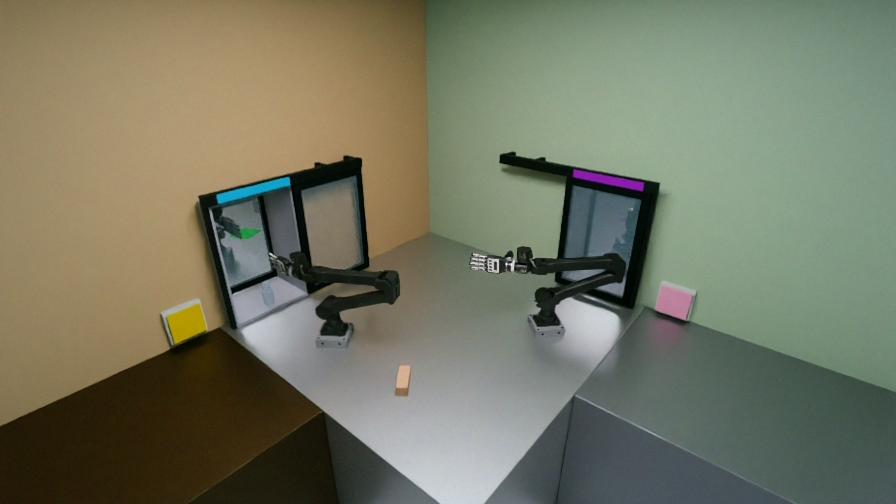

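Emit:
move(
  arm1={"target": [0.28, 1.785, 0.92, -0.7071, 0, 0.7071, 0], "speed": 0.25},
  arm6={"joints": {"joint1_rad": 0.5}, "min_time_s": 2.5},
)

Emit:
wait(
  seconds=2.5,
  cameras=["cam_3"],
)

Emit:
zoom_image(
  camera="cam_3",
  region=[180, 150, 400, 350],
)

Scene clock: 1225.87 s.
Joint torques (N m): arm1=[-2.26 -11.75 2.51 3.06 -0.14 0.01] | arm2=[1.85 -17.26 3.34 2.54 0.18 -0.29] | arm3=[-0.97 -17.26 3.4 1.89 -0.01 -0.15] | arm4=[0.5 2.55 15.84 2.44 0.08 -0.2] | arm5=[-1.85 2.14 12.83 1.63 -0.11 0.14] | arm6=[1.03 1.96 15.42 1.11 -0.07 0.13] | arm7=[0.03 -7.06 0.1 2.47 0.24 -0.22] | arm8=[0.97 -13.1 4.15 2.41 -0.05 -0.08]
Heat: arm1: hottest joint3_rad 33 °C; arm2: hottest joint2_rad 30 °C; arm3: hottest joint2_rad 33 °C; arm4: hottest joint3_rad 35 °C; arm5: hottest joint3_rad 39 °C; arm6: hottest joint3_rad 33 °C; arm7: hottest joint2_rad 30 °C; arm8: hottest joint3_rad 31 °C.
move: arm1 off_target; arm6 done
Joint velocities: within noise
arm1.joint_positions: joint1_rad=-2.222 joint2_rad=+2.007 joint3_rad=+0.671 joint4_rad=+1.303 joint5_rad=-1.266 joint6_rad=-1.580 hand_little=-1.000 hand_ring=-1.000 hand_middle=-1.000 hand_index=-1.000 hand_thumb_turn=+1.000 hand_thumb_bend=+1.000 hand_force_limit=+0.000 hand_speed=+0.000
arm1.joint_status: not commanded
arm1.hand_stopped_by: target,target,target,target,target,target
arm1.little_load_n: 0.0
arm1.ring_load_n: 0.0
arm1.middle_load_n: 0.0
arm1.index_load_n: 0.0
arm1.thumb_bend_load_n: 0.0
arm1.thumb_turn_load_n: 0.0
arm1.hand: x=+0.2772 y=+1.7837 z=+0.9070 quat_wxyz=(+0.703, -0.007, -0.711, +0.009)
arm1.hand_target: x=+0.2798 y=+1.7849 z=+0.9197 quat_wxyz=(+0.707, +0.000, -0.707, +0.000)
arm1.hand_status: off_target (0.013 m and 1.5 deg from the pose sent, 0.190 m and 2.1 deg at the start)
arm2, arm3, arm4, arm5, arm7: as last shown
arm2.thumb_turn_load_n: 0.0
arm3.ring_load_n: 0.0
arm5.index_load_n: 0.5
arm6.joint_positions: joint1_rad=+0.510 joint2_rad=+0.371 joint3_rad=+0.316 joint4_rad=-0.004 joint5_rad=+0.409 joint6_rad=-1.585 hand_little=+1.000 hand_ring=+1.000 hand_middle=+1.000 hand_index=+1.000 hand_thumb_turn=-1.000 hand_thumb_bend=+1.000 hand_force_limit=-0.450 hand_speed=-0.750
arm6.joint_status: all done
arm6.hand_stopped_by: target,target,target,target,target,target
arm6.little_load_n: 0.0
arm6.ring_load_n: 0.0
arm6.middle_load_n: 0.0
arm6.index_load_n: 0.0
arm6.thumb_bend_load_n: 0.0
arm6.thumb_turn_load_n: 0.0
arm6.hand: x=-1.0904 y=-0.3715 z=+1.1137 quat_wxyz=(-0.244, +0.670, +0.278, +0.644)
arm6.hand_target: x=-1.0876 y=-0.3711 z=+1.1479 quat_wxyz=(-0.259, +0.660, +0.258, +0.656)
arm6.hand_status: not commanded
arm8.joint_positions: joint1_rad=-2.250 joint2_rad=+1.919 joint3_rad=+0.668 joint4_rad=+1.203 joint5_rad=-1.281 joint6_rad=-1.607 hand_little=-1.000 hand_ring=-1.000 hand_middle=-1.000 hand_index=-1.000 hand_thumb_turn=-1.000 hand_thumb_bend=+1.000 hand_force_limit=+0.000 hand_speed=+0.000
arm8.joint_status: not commanded
arm8.hand_stopped_by: target,target,target,target,target,target
arm8.little_load_n: 0.0
arm8.ring_load_n: 0.0
arm8.middle_load_n: 0.0
arm8.index_load_n: 0.0
arm8.thumb_bend_load_n: 0.0
arm8.thumb_turn_load_n: 0.5
arm8.hand: x=+1.7806 y=-0.2946 z=+0.9205 quat_wxyz=(-0.498, +0.503, +0.499, +0.500)
arm8.hand_target: x=+1.7800 y=-0.2901 z=+0.9201 quat_wxyz=(-0.500, +0.500, +0.500, +0.500)
arm8.hand_status: not commanded
pictures: none

Scene clock: 1228.37 s.
Joint torques (N m): arm1=[-2.26 -11.87 2.52 3.06 -0.14 0.01] | arm2=[2.32 -18.08 3.07 2.47 0.18 -0.34] | arm3=[-0.97 -17.2 3.44 1.91 0 -0.15] | arm4=[0.44 2.61 15.83 2.45 0.08 -0.2] | arm5=[-1.85 2.14 12.83 1.63 -0.11 0.14] | arm6=[1.03 1.9 15.46 1.09 -0.1 0.13] | arm7=[0.09 -7.06 0.1 2.47 0.24 -0.22] | arm8=[1.03 -13.1 4.15 2.41 -0.06 -0.08]
Heat: arm1: hottest joint3_rad 33 °C; arm2: hottest joint2_rad 30 °C; arm3: hottest joint2_rad 33 °C; arm4: hottest joint3_rad 35 °C; arm5: hottest joint3_rad 39 °C; arm6: hottest joint3_rad 34 °C; arm7: hottest joint2_rad 30 °C; arm8: hottest joint3_rad 31 °C.
Joint velocities: within noise
arm1.joint_positions: joint1_rad=-2.222 joint2_rad=+2.007 joint3_rad=+0.671 joint4_rad=+1.303 joint5_rad=-1.266 joint6_rad=-1.580 hand_little=-1.000 hand_ring=-1.000 hand_middle=-1.000 hand_index=-1.000 hand_thumb_turn=+1.000 hand_thumb_bend=+1.000 hand_force_limit=+0.000 hand_speed=+0.000
arm1.joint_status: not commanded
arm1.hand_stopped_by: target,target,target,target,target,target
arm1.little_load_n: 0.0
arm1.ring_load_n: 0.0
arm1.middle_load_n: 0.0
arm1.index_load_n: 0.0
arm1.thumb_bend_load_n: 0.0
arm1.thumb_turn_load_n: 0.0
arm1.hand: x=+0.2772 y=+1.7837 z=+0.9070 quat_wxyz=(+0.703, -0.007, -0.711, +0.009)
arm1.hand_target: x=+0.2798 y=+1.7849 z=+0.9197 quat_wxyz=(+0.707, +0.000, -0.707, +0.000)
arm1.hand_status: off_target (0.013 m and 1.5 deg from the pose sent, 0.190 m and 2.1 deg at the start)
arm2.joint_positions: joint1_rad=+2.200 joint2_rad=+2.162 joint3_rad=+0.964 joint4_rad=+1.226 joint5_rad=+1.324 joint6_rad=-1.610 hand_little=-1.000 hand_ring=-1.000 hand_middle=-1.000 hand_index=-1.000 hand_thumb_turn=-1.000 hand_thumb_bend=+1.000 hand_force_limit=+0.000 hand_speed=+0.000
arm2.joint_status: not commanded
arm2.hand_stopped_by: target,target,target,target,target,target
arm2.little_load_n: 0.0
arm2.ring_load_n: 0.0
arm2.middle_load_n: 0.0
arm2.index_load_n: 0.0
arm2.thumb_bend_load_n: 0.0
arm2.thumb_turn_load_n: 0.0
arm2.hand: x=+1.7811 y=+0.2875 z=+0.9143 quat_wxyz=(+0.500, +0.503, -0.500, +0.497)
arm2.hand_target: x=+1.7800 y=+0.2900 z=+0.9199 quat_wxyz=(+0.500, +0.500, -0.500, +0.500)
arm2.hand_status: not commanded
arm3.joint_positions: joint1_rad=+2.258 joint2_rad=+2.253 joint3_rad=+1.082 joint4_rad=+1.176 joint5_rad=+1.329 joint6_rad=-1.608 hand_little=-1.000 hand_ring=-1.000 hand_middle=-1.000 hand_index=-1.000 hand_thumb_turn=+1.000 hand_thumb_bend=+1.000 hand_force_limit=+0.000 hand_speed=+0.000
arm3.joint_status: not commanded
arm3.hand_stopped_by: target,target,target,target,target,target
arm3.little_load_n: 0.0
arm3.ring_load_n: 0.0
arm3.middle_load_n: 0.0
arm3.index_load_n: 0.0
arm3.thumb_bend_load_n: 0.0
arm3.thumb_turn_load_n: 0.0
arm3.hand: x=-0.2827 y=+1.7859 z=+0.9084 quat_wxyz=(+0.006, +0.710, +0.012, +0.704)
arm3.hand_target: x=-0.2799 y=+1.7850 z=+0.9199 quat_wxyz=(+0.000, +0.707, +0.000, +0.707)
arm3.hand_status: not commanded
arm4.joint_positions: joint1_rad=-0.848 joint2_rad=+0.286 joint3_rad=+0.203 joint4_rad=+0.035 joint5_rad=+0.112 joint6_rad=-1.572 hand_little=+1.000 hand_ring=+1.000 hand_middle=+1.000 hand_index=+1.000 hand_thumb_turn=-1.000 hand_thumb_bend=+1.000 hand_force_limit=+0.000 hand_speed=+0.000
arm4.joint_status: not commanded
arm4.hand_stopped_by: target,target,target,target,target,target
arm4.little_load_n: 0.0
arm4.ring_load_n: 0.0
arm4.middle_load_n: 0.0
arm4.index_load_n: 0.0
arm4.thumb_bend_load_n: 0.0
arm4.thumb_turn_load_n: 0.5
arm4.hand: x=-1.3990 y=+0.2716 z=+1.1220 quat_wxyz=(+0.489, +0.506, -0.517, +0.487)
arm4.hand_target: x=-1.3949 y=+0.2670 z=+1.1497 quat_wxyz=(+0.500, +0.500, -0.500, +0.500)
arm4.hand_status: not commanded
arm5.joint_positions: joint1_rad=+1.499 joint2_rad=+0.356 joint3_rad=+0.321 joint4_rad=-0.016 joint5_rad=+0.432 joint6_rad=-1.586 hand_little=+1.000 hand_ring=+1.000 hand_middle=+1.000 hand_index=+1.000 hand_thumb_turn=-1.000 hand_thumb_bend=+1.000 hand_force_limit=-0.450 hand_speed=-0.750
arm5.joint_status: not commanded
arm5.hand_stopped_by: target,target,target,target,target,target
arm5.little_load_n: 0.0
arm5.ring_load_n: 0.0
arm5.middle_load_n: 0.5
arm5.index_load_n: 0.0
arm5.thumb_bend_load_n: 0.0
arm5.thumb_turn_load_n: 0.0
arm5.hand: x=-0.6993 y=-1.0341 z=+1.1171 quat_wxyz=(-0.557, +0.409, +0.594, +0.412)
arm5.hand_target: x=-0.6973 y=-1.0303 z=+1.1495 quat_wxyz=(-0.573, +0.414, +0.573, +0.415)
arm5.hand_status: not commanded
arm6.joint_positions: joint1_rad=+0.510 joint2_rad=+0.371 joint3_rad=+0.316 joint4_rad=-0.004 joint5_rad=+0.409 joint6_rad=-1.585 hand_little=+1.000 hand_ring=+1.000 hand_middle=+1.000 hand_index=+1.000 hand_thumb_turn=-1.000 hand_thumb_bend=+1.000 hand_force_limit=-0.450 hand_speed=-0.750
arm6.joint_status: all done
arm6.hand_stopped_by: target,target,target,target,target,target
arm6.little_load_n: 0.0
arm6.ring_load_n: -0.5
arm6.middle_load_n: 0.0
arm6.index_load_n: 0.0
arm6.thumb_bend_load_n: 0.0
arm6.thumb_turn_load_n: 0.0
arm6.hand: x=-1.0904 y=-0.3715 z=+1.1137 quat_wxyz=(-0.244, +0.670, +0.278, +0.644)
arm6.hand_target: x=-1.0876 y=-0.3711 z=+1.1479 quat_wxyz=(-0.259, +0.660, +0.258, +0.656)
arm6.hand_status: not commanded
arm7.joint_positions: joint1_rad=+1.574 joint2_rad=+1.671 joint3_rad=+0.069 joint4_rad=+1.537 joint5_rad=+0.700 joint6_rad=-1.522 hand_little=+1.000 hand_ring=+1.000 hand_middle=+1.000 hand_index=+1.000 hand_thumb_turn=-1.000 hand_thumb_bend=+1.000 hand_force_limit=-0.450 hand_speed=-0.750
arm7.joint_status: not commanded
arm7.hand_stopped_by: target,target,target,target,target,target
arm7.little_load_n: 0.0
arm7.ring_load_n: 0.0
arm7.middle_load_n: 0.0
arm7.index_load_n: -0.5
arm7.thumb_bend_load_n: 0.0
arm7.thumb_turn_load_n: 0.5
arm7.hand: x=+0.2612 y=-1.3819 z=+0.9419 quat_wxyz=(-0.685, +0.005, +0.728, +0.006)
arm7.hand_target: x=+0.2619 y=-1.3850 z=+0.9504 quat_wxyz=(-0.694, +0.004, +0.720, +0.000)
arm7.hand_status: not commanded
arm8.joint_positions: joint1_rad=-2.250 joint2_rad=+1.919 joint3_rad=+0.668 joint4_rad=+1.203 joint5_rad=-1.281 joint6_rad=-1.607 hand_little=-1.000 hand_ring=-1.000 hand_middle=-1.000 hand_index=-1.000 hand_thumb_turn=-1.000 hand_thumb_bend=+1.000 hand_force_limit=+0.000 hand_speed=+0.000
arm8.joint_status: not commanded
arm8.hand_stopped_by: target,target,target,target,target,target
arm8.little_load_n: 0.0
arm8.ring_load_n: 0.0
arm8.middle_load_n: 0.0
arm8.index_load_n: 0.0
arm8.thumb_bend_load_n: 0.0
arm8.thumb_turn_load_n: 0.5
arm8.hand: x=+1.7806 y=-0.2946 z=+0.9205 quat_wxyz=(-0.498, +0.503, +0.499, +0.500)
arm8.hand_target: x=+1.7800 y=-0.2901 z=+0.9201 quat_wxyz=(-0.500, +0.500, +0.500, +0.500)
arm8.hand_status: not commanded
wait: 2.50 s; at rest by 0.27 s
Images, in order (width x height): cam_3 896x504.

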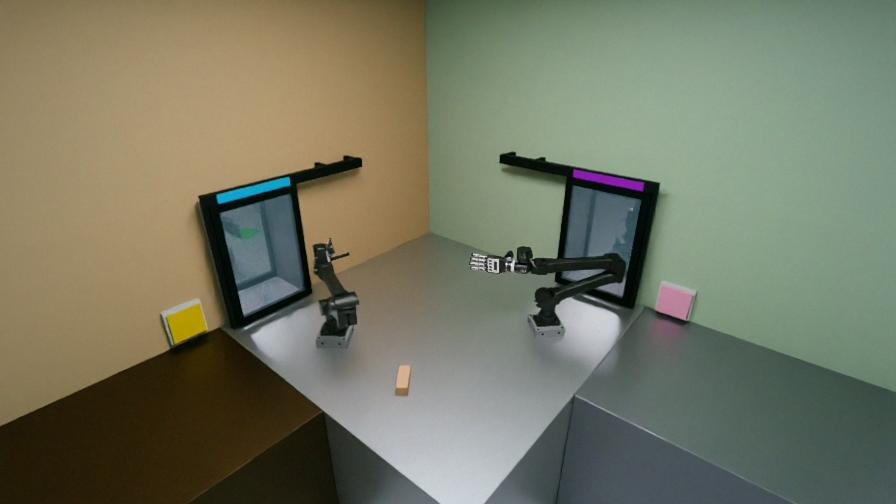

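Scaled by 2.291 from the camera's image (finer frame: 1280x720).

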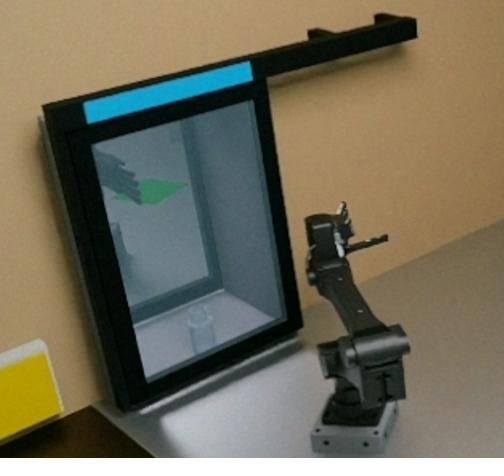

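Emit:
move(
  arm8={"target": [1.785, -0.07, 0.905, -0.5, 0.5, 0.5, 0.5], "speed": 0.12},
  arm4={"target": [-1.4, 0.24, 0.96, 0.5, 0.5, -0.5, 0.5], "speed": 0.15, "joints": {"hand_speed": -0.75}},
  cameras=["arm4_cam_wrist", "cam_2", "cam_4"],
)

Scene clock: 1235.83 s.
Joint torques (N m): arm1=[-2.26 -11.87 2.51 3.07 -0.13 0.01] | arm2=[2.73 -18.2 3.23 2.81 0.17 -0.32] | arm3=[-1.14 -17.14 3.38 1.88 0 -0.15] | arm4=[-0.56 -0.03 10.44 1.54 0.05 -0.08] | arm5=[-1.85 2.08 12.83 1.63 -0.11 0.14] | arm6=[0.91 1.9 15.47 1.09 -0.08 0.14] | arm7=[0.03 -7 0.1 2.47 0.24 -0.22] | arm8=[2.49 -15.91 9.02 1.22 0.06 -0.07]
Heat: arm1: hottest joint2_rad 32 °C; arm2: hottest joint2_rad 30 °C; arm3: hottest joint2_rad 33 °C; arm4: hottest joint3_rad 35 °C; arm5: hottest joint3_rad 39 °C; arm6: hottest joint3_rad 34 °C; arm7: hottest joint2_rad 30 °C; arm8: hottest joint3_rad 32 °C.
move: arm4 not_followed; arm8 off_target
Joint velocities: within noise
arm1, arm2, arm3, arm5, arm6, arm7: as last shown
arm1.thumb_bend_load_n: -0.5
arm2.thumb_turn_load_n: 0.5
arm4.joint_positions: joint1_rad=-0.872 joint2_rad=+0.727 joint3_rad=+0.006 joint4_rad=+0.656 joint5_rad=+0.052 joint6_rad=-1.572 hand_little=+1.000 hand_ring=+1.000 hand_middle=+1.000 hand_index=+1.000 hand_thumb_turn=-1.000 hand_thumb_bend=+1.000 hand_force_limit=+0.000 hand_speed=-0.750
arm4.joint_status: all done
arm4.hand_stopped_by: target,target,target,target,target,target
arm4.little_load_n: 0.0
arm4.ring_load_n: -0.5
arm4.middle_load_n: 0.0
arm4.index_load_n: 0.0
arm4.thumb_bend_load_n: 0.0
arm4.thumb_turn_load_n: 0.0
arm4.on_its_own: joint2_rad is held at +0.724, not at its first target +0.295; joint3_rad is held at +0.012, not at its first target +0.242; joint4_rad is held at +0.651, not at its first target +0.054; joint5_rad is held at +0.054, not at its first target +0.114
arm4.hand: x=-1.3929 y=+0.2577 z=+1.0265 quat_wxyz=(+0.475, +0.519, -0.513, +0.491)
arm4.hand_target: x=-1.3924 y=+0.2559 z=+1.0302 quat_wxyz=(+0.476, +0.518, -0.512, +0.493)
arm4.hand_status: not_followed (0.069 m and 4.1 deg from the pose sent, 0.165 m and 2.9 deg at the start; a joint's target at an end of its range on 25 of 72 steps)
arm5.middle_load_n: 0.0
arm6.ring_load_n: 0.0
arm7.index_load_n: 0.0
arm7.thumb_turn_load_n: 0.0
arm8.joint_positions: joint1_rad=-1.859 joint2_rad=+2.087 joint3_rad=+0.945 joint4_rad=+1.111 joint5_rad=-0.871 joint6_rad=-1.586 hand_little=-1.000 hand_ring=-1.000 hand_middle=-1.000 hand_index=-1.000 hand_thumb_turn=-1.000 hand_thumb_bend=+1.000 hand_force_limit=+0.000 hand_speed=+0.000
arm8.joint_status: not commanded
arm8.hand_stopped_by: target,target,target,target,target,target
arm8.little_load_n: 0.0
arm8.ring_load_n: 0.0
arm8.middle_load_n: 0.0
arm8.index_load_n: 0.0
arm8.thumb_bend_load_n: 0.0
arm8.thumb_turn_load_n: 0.5
arm8.hand: x=+1.7831 y=-0.0974 z=+0.9008 quat_wxyz=(-0.491, +0.509, +0.496, +0.503)
arm8.hand_target: x=+1.7832 y=-0.0714 z=+0.9056 quat_wxyz=(-0.500, +0.500, +0.500, +0.500)
arm8.hand_status: off_target (0.028 m and 1.6 deg from the pose sent, 0.225 m and 0.5 deg at the start)
pose unreachable (arm4 arm): on one or more control steps of this call this arm could not follow its commanded pose, so it was not sent that pose on those steps. On the call's last step it was still not sent that pose. It may still have moved: this result reports where it is.
cause: moving toward the commanded pose would bring two parts of the arm too close to each other.
Images, in order (width x height): arm4_cam_wrist 672x504, cam_2 896x504, cam_4 896x504.

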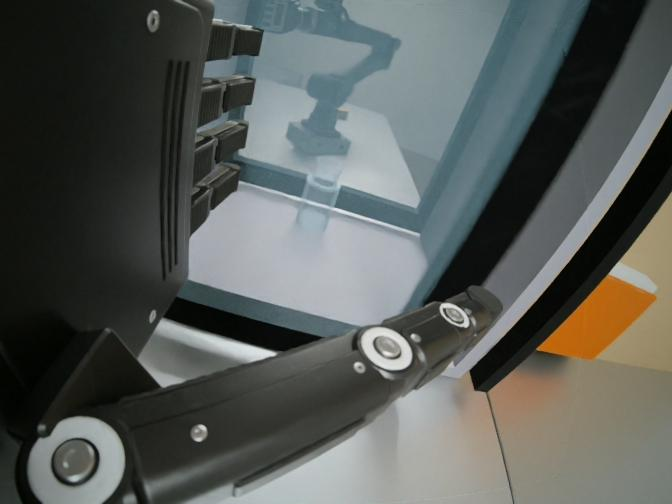

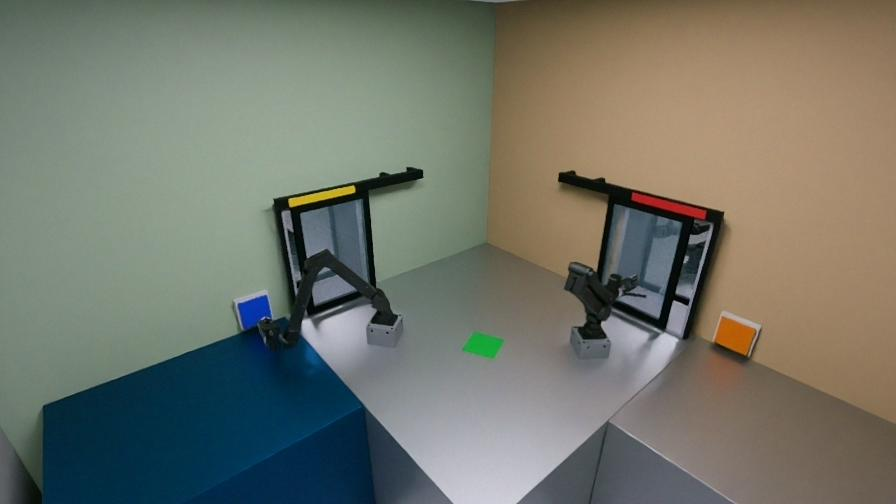

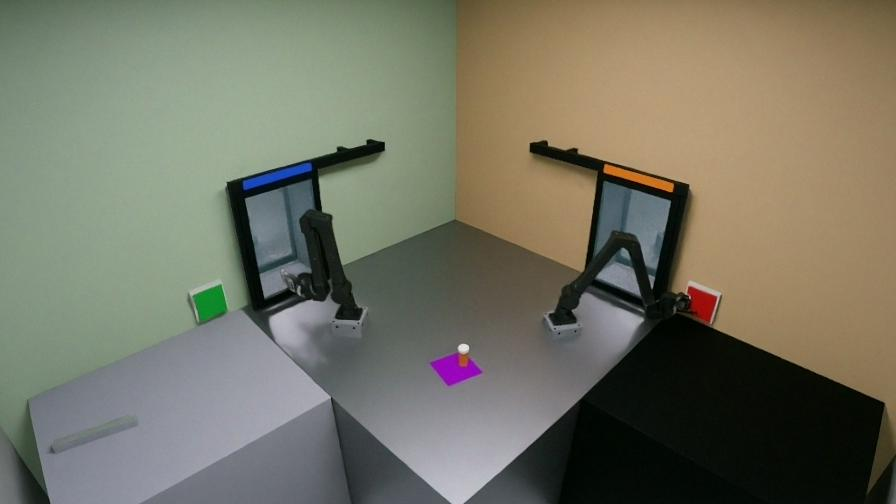

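Emit:
wait(
  seconds=1.5,
  cameras=["cam_2"],
)

Scene clock: 1242.83 s.
Joint torques (N m): arm1=[-2.37 -11.75 2.54 3.08 -0.14 0.01] | arm2=[2.61 -17.32 3.36 2.65 0.12 -0.32] | arm3=[-1.08 -17.26 3.38 1.91 -0.01 -0.16] | arm4=[-0.56 -0.09 10.43 1.54 0.05 -0.07] | arm5=[-1.85 2.08 12.83 1.63 -0.11 0.14] | arm6=[0.91 1.96 15.51 1.09 -0.09 0.14] | arm7=[0.09 -7.06 0.1 2.47 0.24 -0.21] | arm8=[2.49 -15.91 9.02 1.16 0.05 -0.07]
Heat: arm1: hottest joint2_rad 32 °C; arm2: hottest joint2_rad 30 °C; arm3: hottest joint2_rad 33 °C; arm4: hottest joint3_rad 35 °C; arm5: hottest joint3_rad 39 °C; arm6: hottest joint3_rad 35 °C; arm7: hottest joint2_rad 30 °C; arm8: hottest joint3_rad 32 °C.
Joint velocities: within noise
arm1.joint_positions: joint1_rad=-2.222 joint2_rad=+2.007 joint3_rad=+0.671 joint4_rad=+1.303 joint5_rad=-1.266 joint6_rad=-1.580 hand_little=-1.000 hand_ring=-1.000 hand_middle=-1.000 hand_index=-1.000 hand_thumb_turn=+1.000 hand_thumb_bend=+1.000 hand_force_limit=+0.000 hand_speed=+0.000
arm1.joint_status: not commanded
arm1.hand_stopped_by: target,target,target,target,target,target
arm1.little_load_n: 0.0
arm1.ring_load_n: 0.0
arm1.middle_load_n: 0.0
arm1.index_load_n: 0.0
arm1.thumb_bend_load_n: 0.0
arm1.thumb_turn_load_n: 0.0
arm1.hand: x=+0.2772 y=+1.7837 z=+0.9070 quat_wxyz=(+0.703, -0.007, -0.711, +0.009)
arm1.hand_target: x=+0.2798 y=+1.7849 z=+0.9197 quat_wxyz=(+0.707, +0.000, -0.707, +0.000)
arm1.hand_status: not commanded
arm2.joint_positions: joint1_rad=+2.200 joint2_rad=+2.162 joint3_rad=+0.964 joint4_rad=+1.226 joint5_rad=+1.324 joint6_rad=-1.610 hand_little=-1.000 hand_ring=-1.000 hand_middle=-1.000 hand_index=-1.000 hand_thumb_turn=-1.000 hand_thumb_bend=+1.000 hand_force_limit=+0.000 hand_speed=+0.000
arm2.joint_status: not commanded
arm2.hand_stopped_by: target,target,target,target,target,target
arm2.little_load_n: 0.0
arm2.ring_load_n: 0.0
arm2.middle_load_n: 0.0
arm2.index_load_n: 0.0
arm2.thumb_bend_load_n: 0.0
arm2.thumb_turn_load_n: 0.0
arm2.hand: x=+1.7811 y=+0.2875 z=+0.9143 quat_wxyz=(+0.500, +0.503, -0.500, +0.497)
arm2.hand_target: x=+1.7800 y=+0.2900 z=+0.9199 quat_wxyz=(+0.500, +0.500, -0.500, +0.500)
arm2.hand_status: not commanded
arm3.joint_positions: joint1_rad=+2.258 joint2_rad=+2.253 joint3_rad=+1.082 joint4_rad=+1.176 joint5_rad=+1.329 joint6_rad=-1.608 hand_little=-1.000 hand_ring=-1.000 hand_middle=-1.000 hand_index=-1.000 hand_thumb_turn=+1.000 hand_thumb_bend=+1.000 hand_force_limit=+0.000 hand_speed=+0.000
arm3.joint_status: not commanded
arm3.hand_stopped_by: target,target,target,target,target,target
arm3.little_load_n: 0.0
arm3.ring_load_n: 0.0
arm3.middle_load_n: 0.0
arm3.index_load_n: 0.0
arm3.thumb_bend_load_n: 0.0
arm3.thumb_turn_load_n: 0.0
arm3.hand: x=-0.2827 y=+1.7859 z=+0.9084 quat_wxyz=(+0.006, +0.710, +0.012, +0.704)
arm3.hand_target: x=-0.2799 y=+1.7850 z=+0.9199 quat_wxyz=(+0.000, +0.707, +0.000, +0.707)
arm3.hand_status: not commanded
arm4.joint_positions: joint1_rad=-0.872 joint2_rad=+0.727 joint3_rad=+0.006 joint4_rad=+0.656 joint5_rad=+0.052 joint6_rad=-1.572 hand_little=+1.000 hand_ring=+1.000 hand_middle=+1.000 hand_index=+1.000 hand_thumb_turn=-1.000 hand_thumb_bend=+1.000 hand_force_limit=+0.000 hand_speed=-0.750
arm4.joint_status: all done
arm4.hand_stopped_by: target,target,target,target,target,target
arm4.little_load_n: 0.0
arm4.ring_load_n: 0.0
arm4.middle_load_n: 0.0
arm4.index_load_n: 0.0
arm4.thumb_bend_load_n: 0.0
arm4.thumb_turn_load_n: 0.5
arm4.on_its_own: joint2_rad is held at +0.724, not at its first target +0.295; joint3_rad is held at +0.012, not at its first target +0.242; joint4_rad is held at +0.651, not at its first target +0.054; joint5_rad is held at +0.054, not at its first target +0.114
arm4.hand: x=-1.3929 y=+0.2577 z=+1.0265 quat_wxyz=(+0.475, +0.519, -0.513, +0.491)
arm4.hand_target: x=-1.3924 y=+0.2559 z=+1.0302 quat_wxyz=(+0.476, +0.518, -0.512, +0.493)
arm4.hand_status: off_target (0.069 m and 4.1 deg from the pose sent, 0.165 m and 2.9 deg at the start; a joint's target at an end of its range on 25 of 72 steps)
arm5.joint_positions: joint1_rad=+1.499 joint2_rad=+0.356 joint3_rad=+0.321 joint4_rad=-0.016 joint5_rad=+0.432 joint6_rad=-1.586 hand_little=+1.000 hand_ring=+1.000 hand_middle=+1.000 hand_index=+1.000 hand_thumb_turn=-1.000 hand_thumb_bend=+1.000 hand_force_limit=-0.450 hand_speed=-0.750
arm5.joint_status: not commanded
arm5.hand_stopped_by: target,target,target,target,target,target
arm5.little_load_n: 0.0
arm5.ring_load_n: 0.0
arm5.middle_load_n: 0.0
arm5.index_load_n: 0.0
arm5.thumb_bend_load_n: 0.0
arm5.thumb_turn_load_n: 0.5
arm5.hand: x=-0.6993 y=-1.0341 z=+1.1171 quat_wxyz=(-0.557, +0.409, +0.594, +0.412)
arm5.hand_target: x=-0.6973 y=-1.0303 z=+1.1495 quat_wxyz=(-0.573, +0.414, +0.573, +0.415)
arm5.hand_status: not commanded
arm6.joint_positions: joint1_rad=+0.510 joint2_rad=+0.371 joint3_rad=+0.316 joint4_rad=-0.004 joint5_rad=+0.409 joint6_rad=-1.585 hand_little=+1.000 hand_ring=+1.000 hand_middle=+1.000 hand_index=+1.000 hand_thumb_turn=-1.000 hand_thumb_bend=+1.000 hand_force_limit=-0.450 hand_speed=-0.750
arm6.joint_status: not commanded
arm6.hand_stopped_by: target,target,target,target,target,target
arm6.little_load_n: 0.0
arm6.ring_load_n: 0.0
arm6.middle_load_n: 0.0
arm6.index_load_n: 0.0
arm6.thumb_bend_load_n: 0.0
arm6.thumb_turn_load_n: 0.5
arm6.hand: x=-1.0904 y=-0.3715 z=+1.1137 quat_wxyz=(-0.244, +0.670, +0.278, +0.644)
arm6.hand_target: x=-1.0876 y=-0.3711 z=+1.1479 quat_wxyz=(-0.259, +0.660, +0.258, +0.656)
arm6.hand_status: not commanded
arm7.joint_positions: joint1_rad=+1.574 joint2_rad=+1.671 joint3_rad=+0.069 joint4_rad=+1.537 joint5_rad=+0.700 joint6_rad=-1.522 hand_little=+1.000 hand_ring=+1.000 hand_middle=+1.000 hand_index=+1.000 hand_thumb_turn=-1.000 hand_thumb_bend=+1.000 hand_force_limit=-0.450 hand_speed=-0.750
arm7.joint_status: not commanded
arm7.hand_stopped_by: target,target,target,target,target,target
arm7.little_load_n: 0.0
arm7.ring_load_n: 0.0
arm7.middle_load_n: 0.0
arm7.index_load_n: 0.0
arm7.thumb_bend_load_n: 0.0
arm7.thumb_turn_load_n: 0.5
arm7.hand: x=+0.2612 y=-1.3819 z=+0.9419 quat_wxyz=(-0.685, +0.005, +0.728, +0.006)
arm7.hand_target: x=+0.2619 y=-1.3850 z=+0.9504 quat_wxyz=(-0.694, +0.004, +0.720, +0.000)
arm7.hand_status: not commanded
arm8.joint_positions: joint1_rad=-1.859 joint2_rad=+2.087 joint3_rad=+0.945 joint4_rad=+1.111 joint5_rad=-0.871 joint6_rad=-1.586 hand_little=-1.000 hand_ring=-1.000 hand_middle=-1.000 hand_index=-1.000 hand_thumb_turn=-1.000 hand_thumb_bend=+1.000 hand_force_limit=+0.000 hand_speed=+0.000
arm8.joint_status: not commanded
arm8.hand_stopped_by: target,target,target,target,target,target
arm8.little_load_n: 0.0
arm8.ring_load_n: 0.0
arm8.middle_load_n: 0.0
arm8.index_load_n: 0.0
arm8.thumb_bend_load_n: 0.0
arm8.thumb_turn_load_n: 0.0
arm8.hand: x=+1.7831 y=-0.0974 z=+0.9007 quat_wxyz=(-0.491, +0.509, +0.496, +0.503)
arm8.hand_target: x=+1.7832 y=-0.0714 z=+0.9056 quat_wxyz=(-0.500, +0.500, +0.500, +0.500)
arm8.hand_status: off_target (0.028 m and 1.6 deg from the pose sent, 0.225 m and 0.5 deg at the start)
wait: 1.50 s; at rest from the start
Images, in order (width x height): cam_2 896x504.

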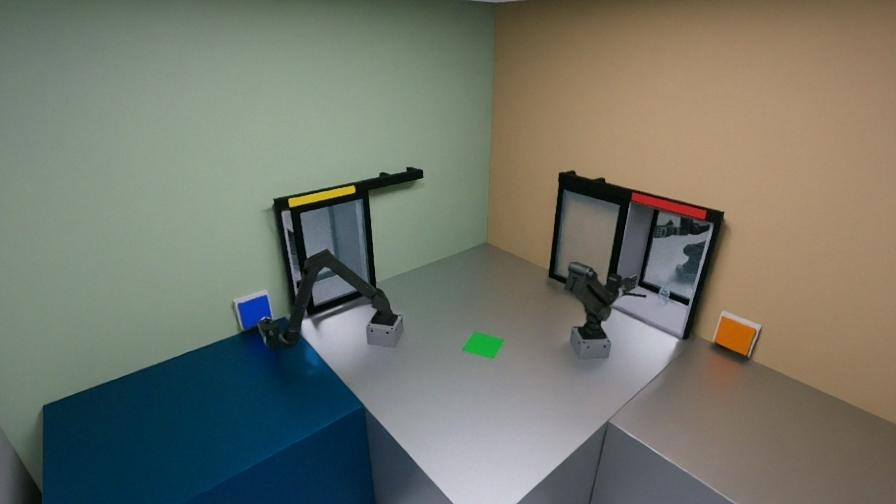

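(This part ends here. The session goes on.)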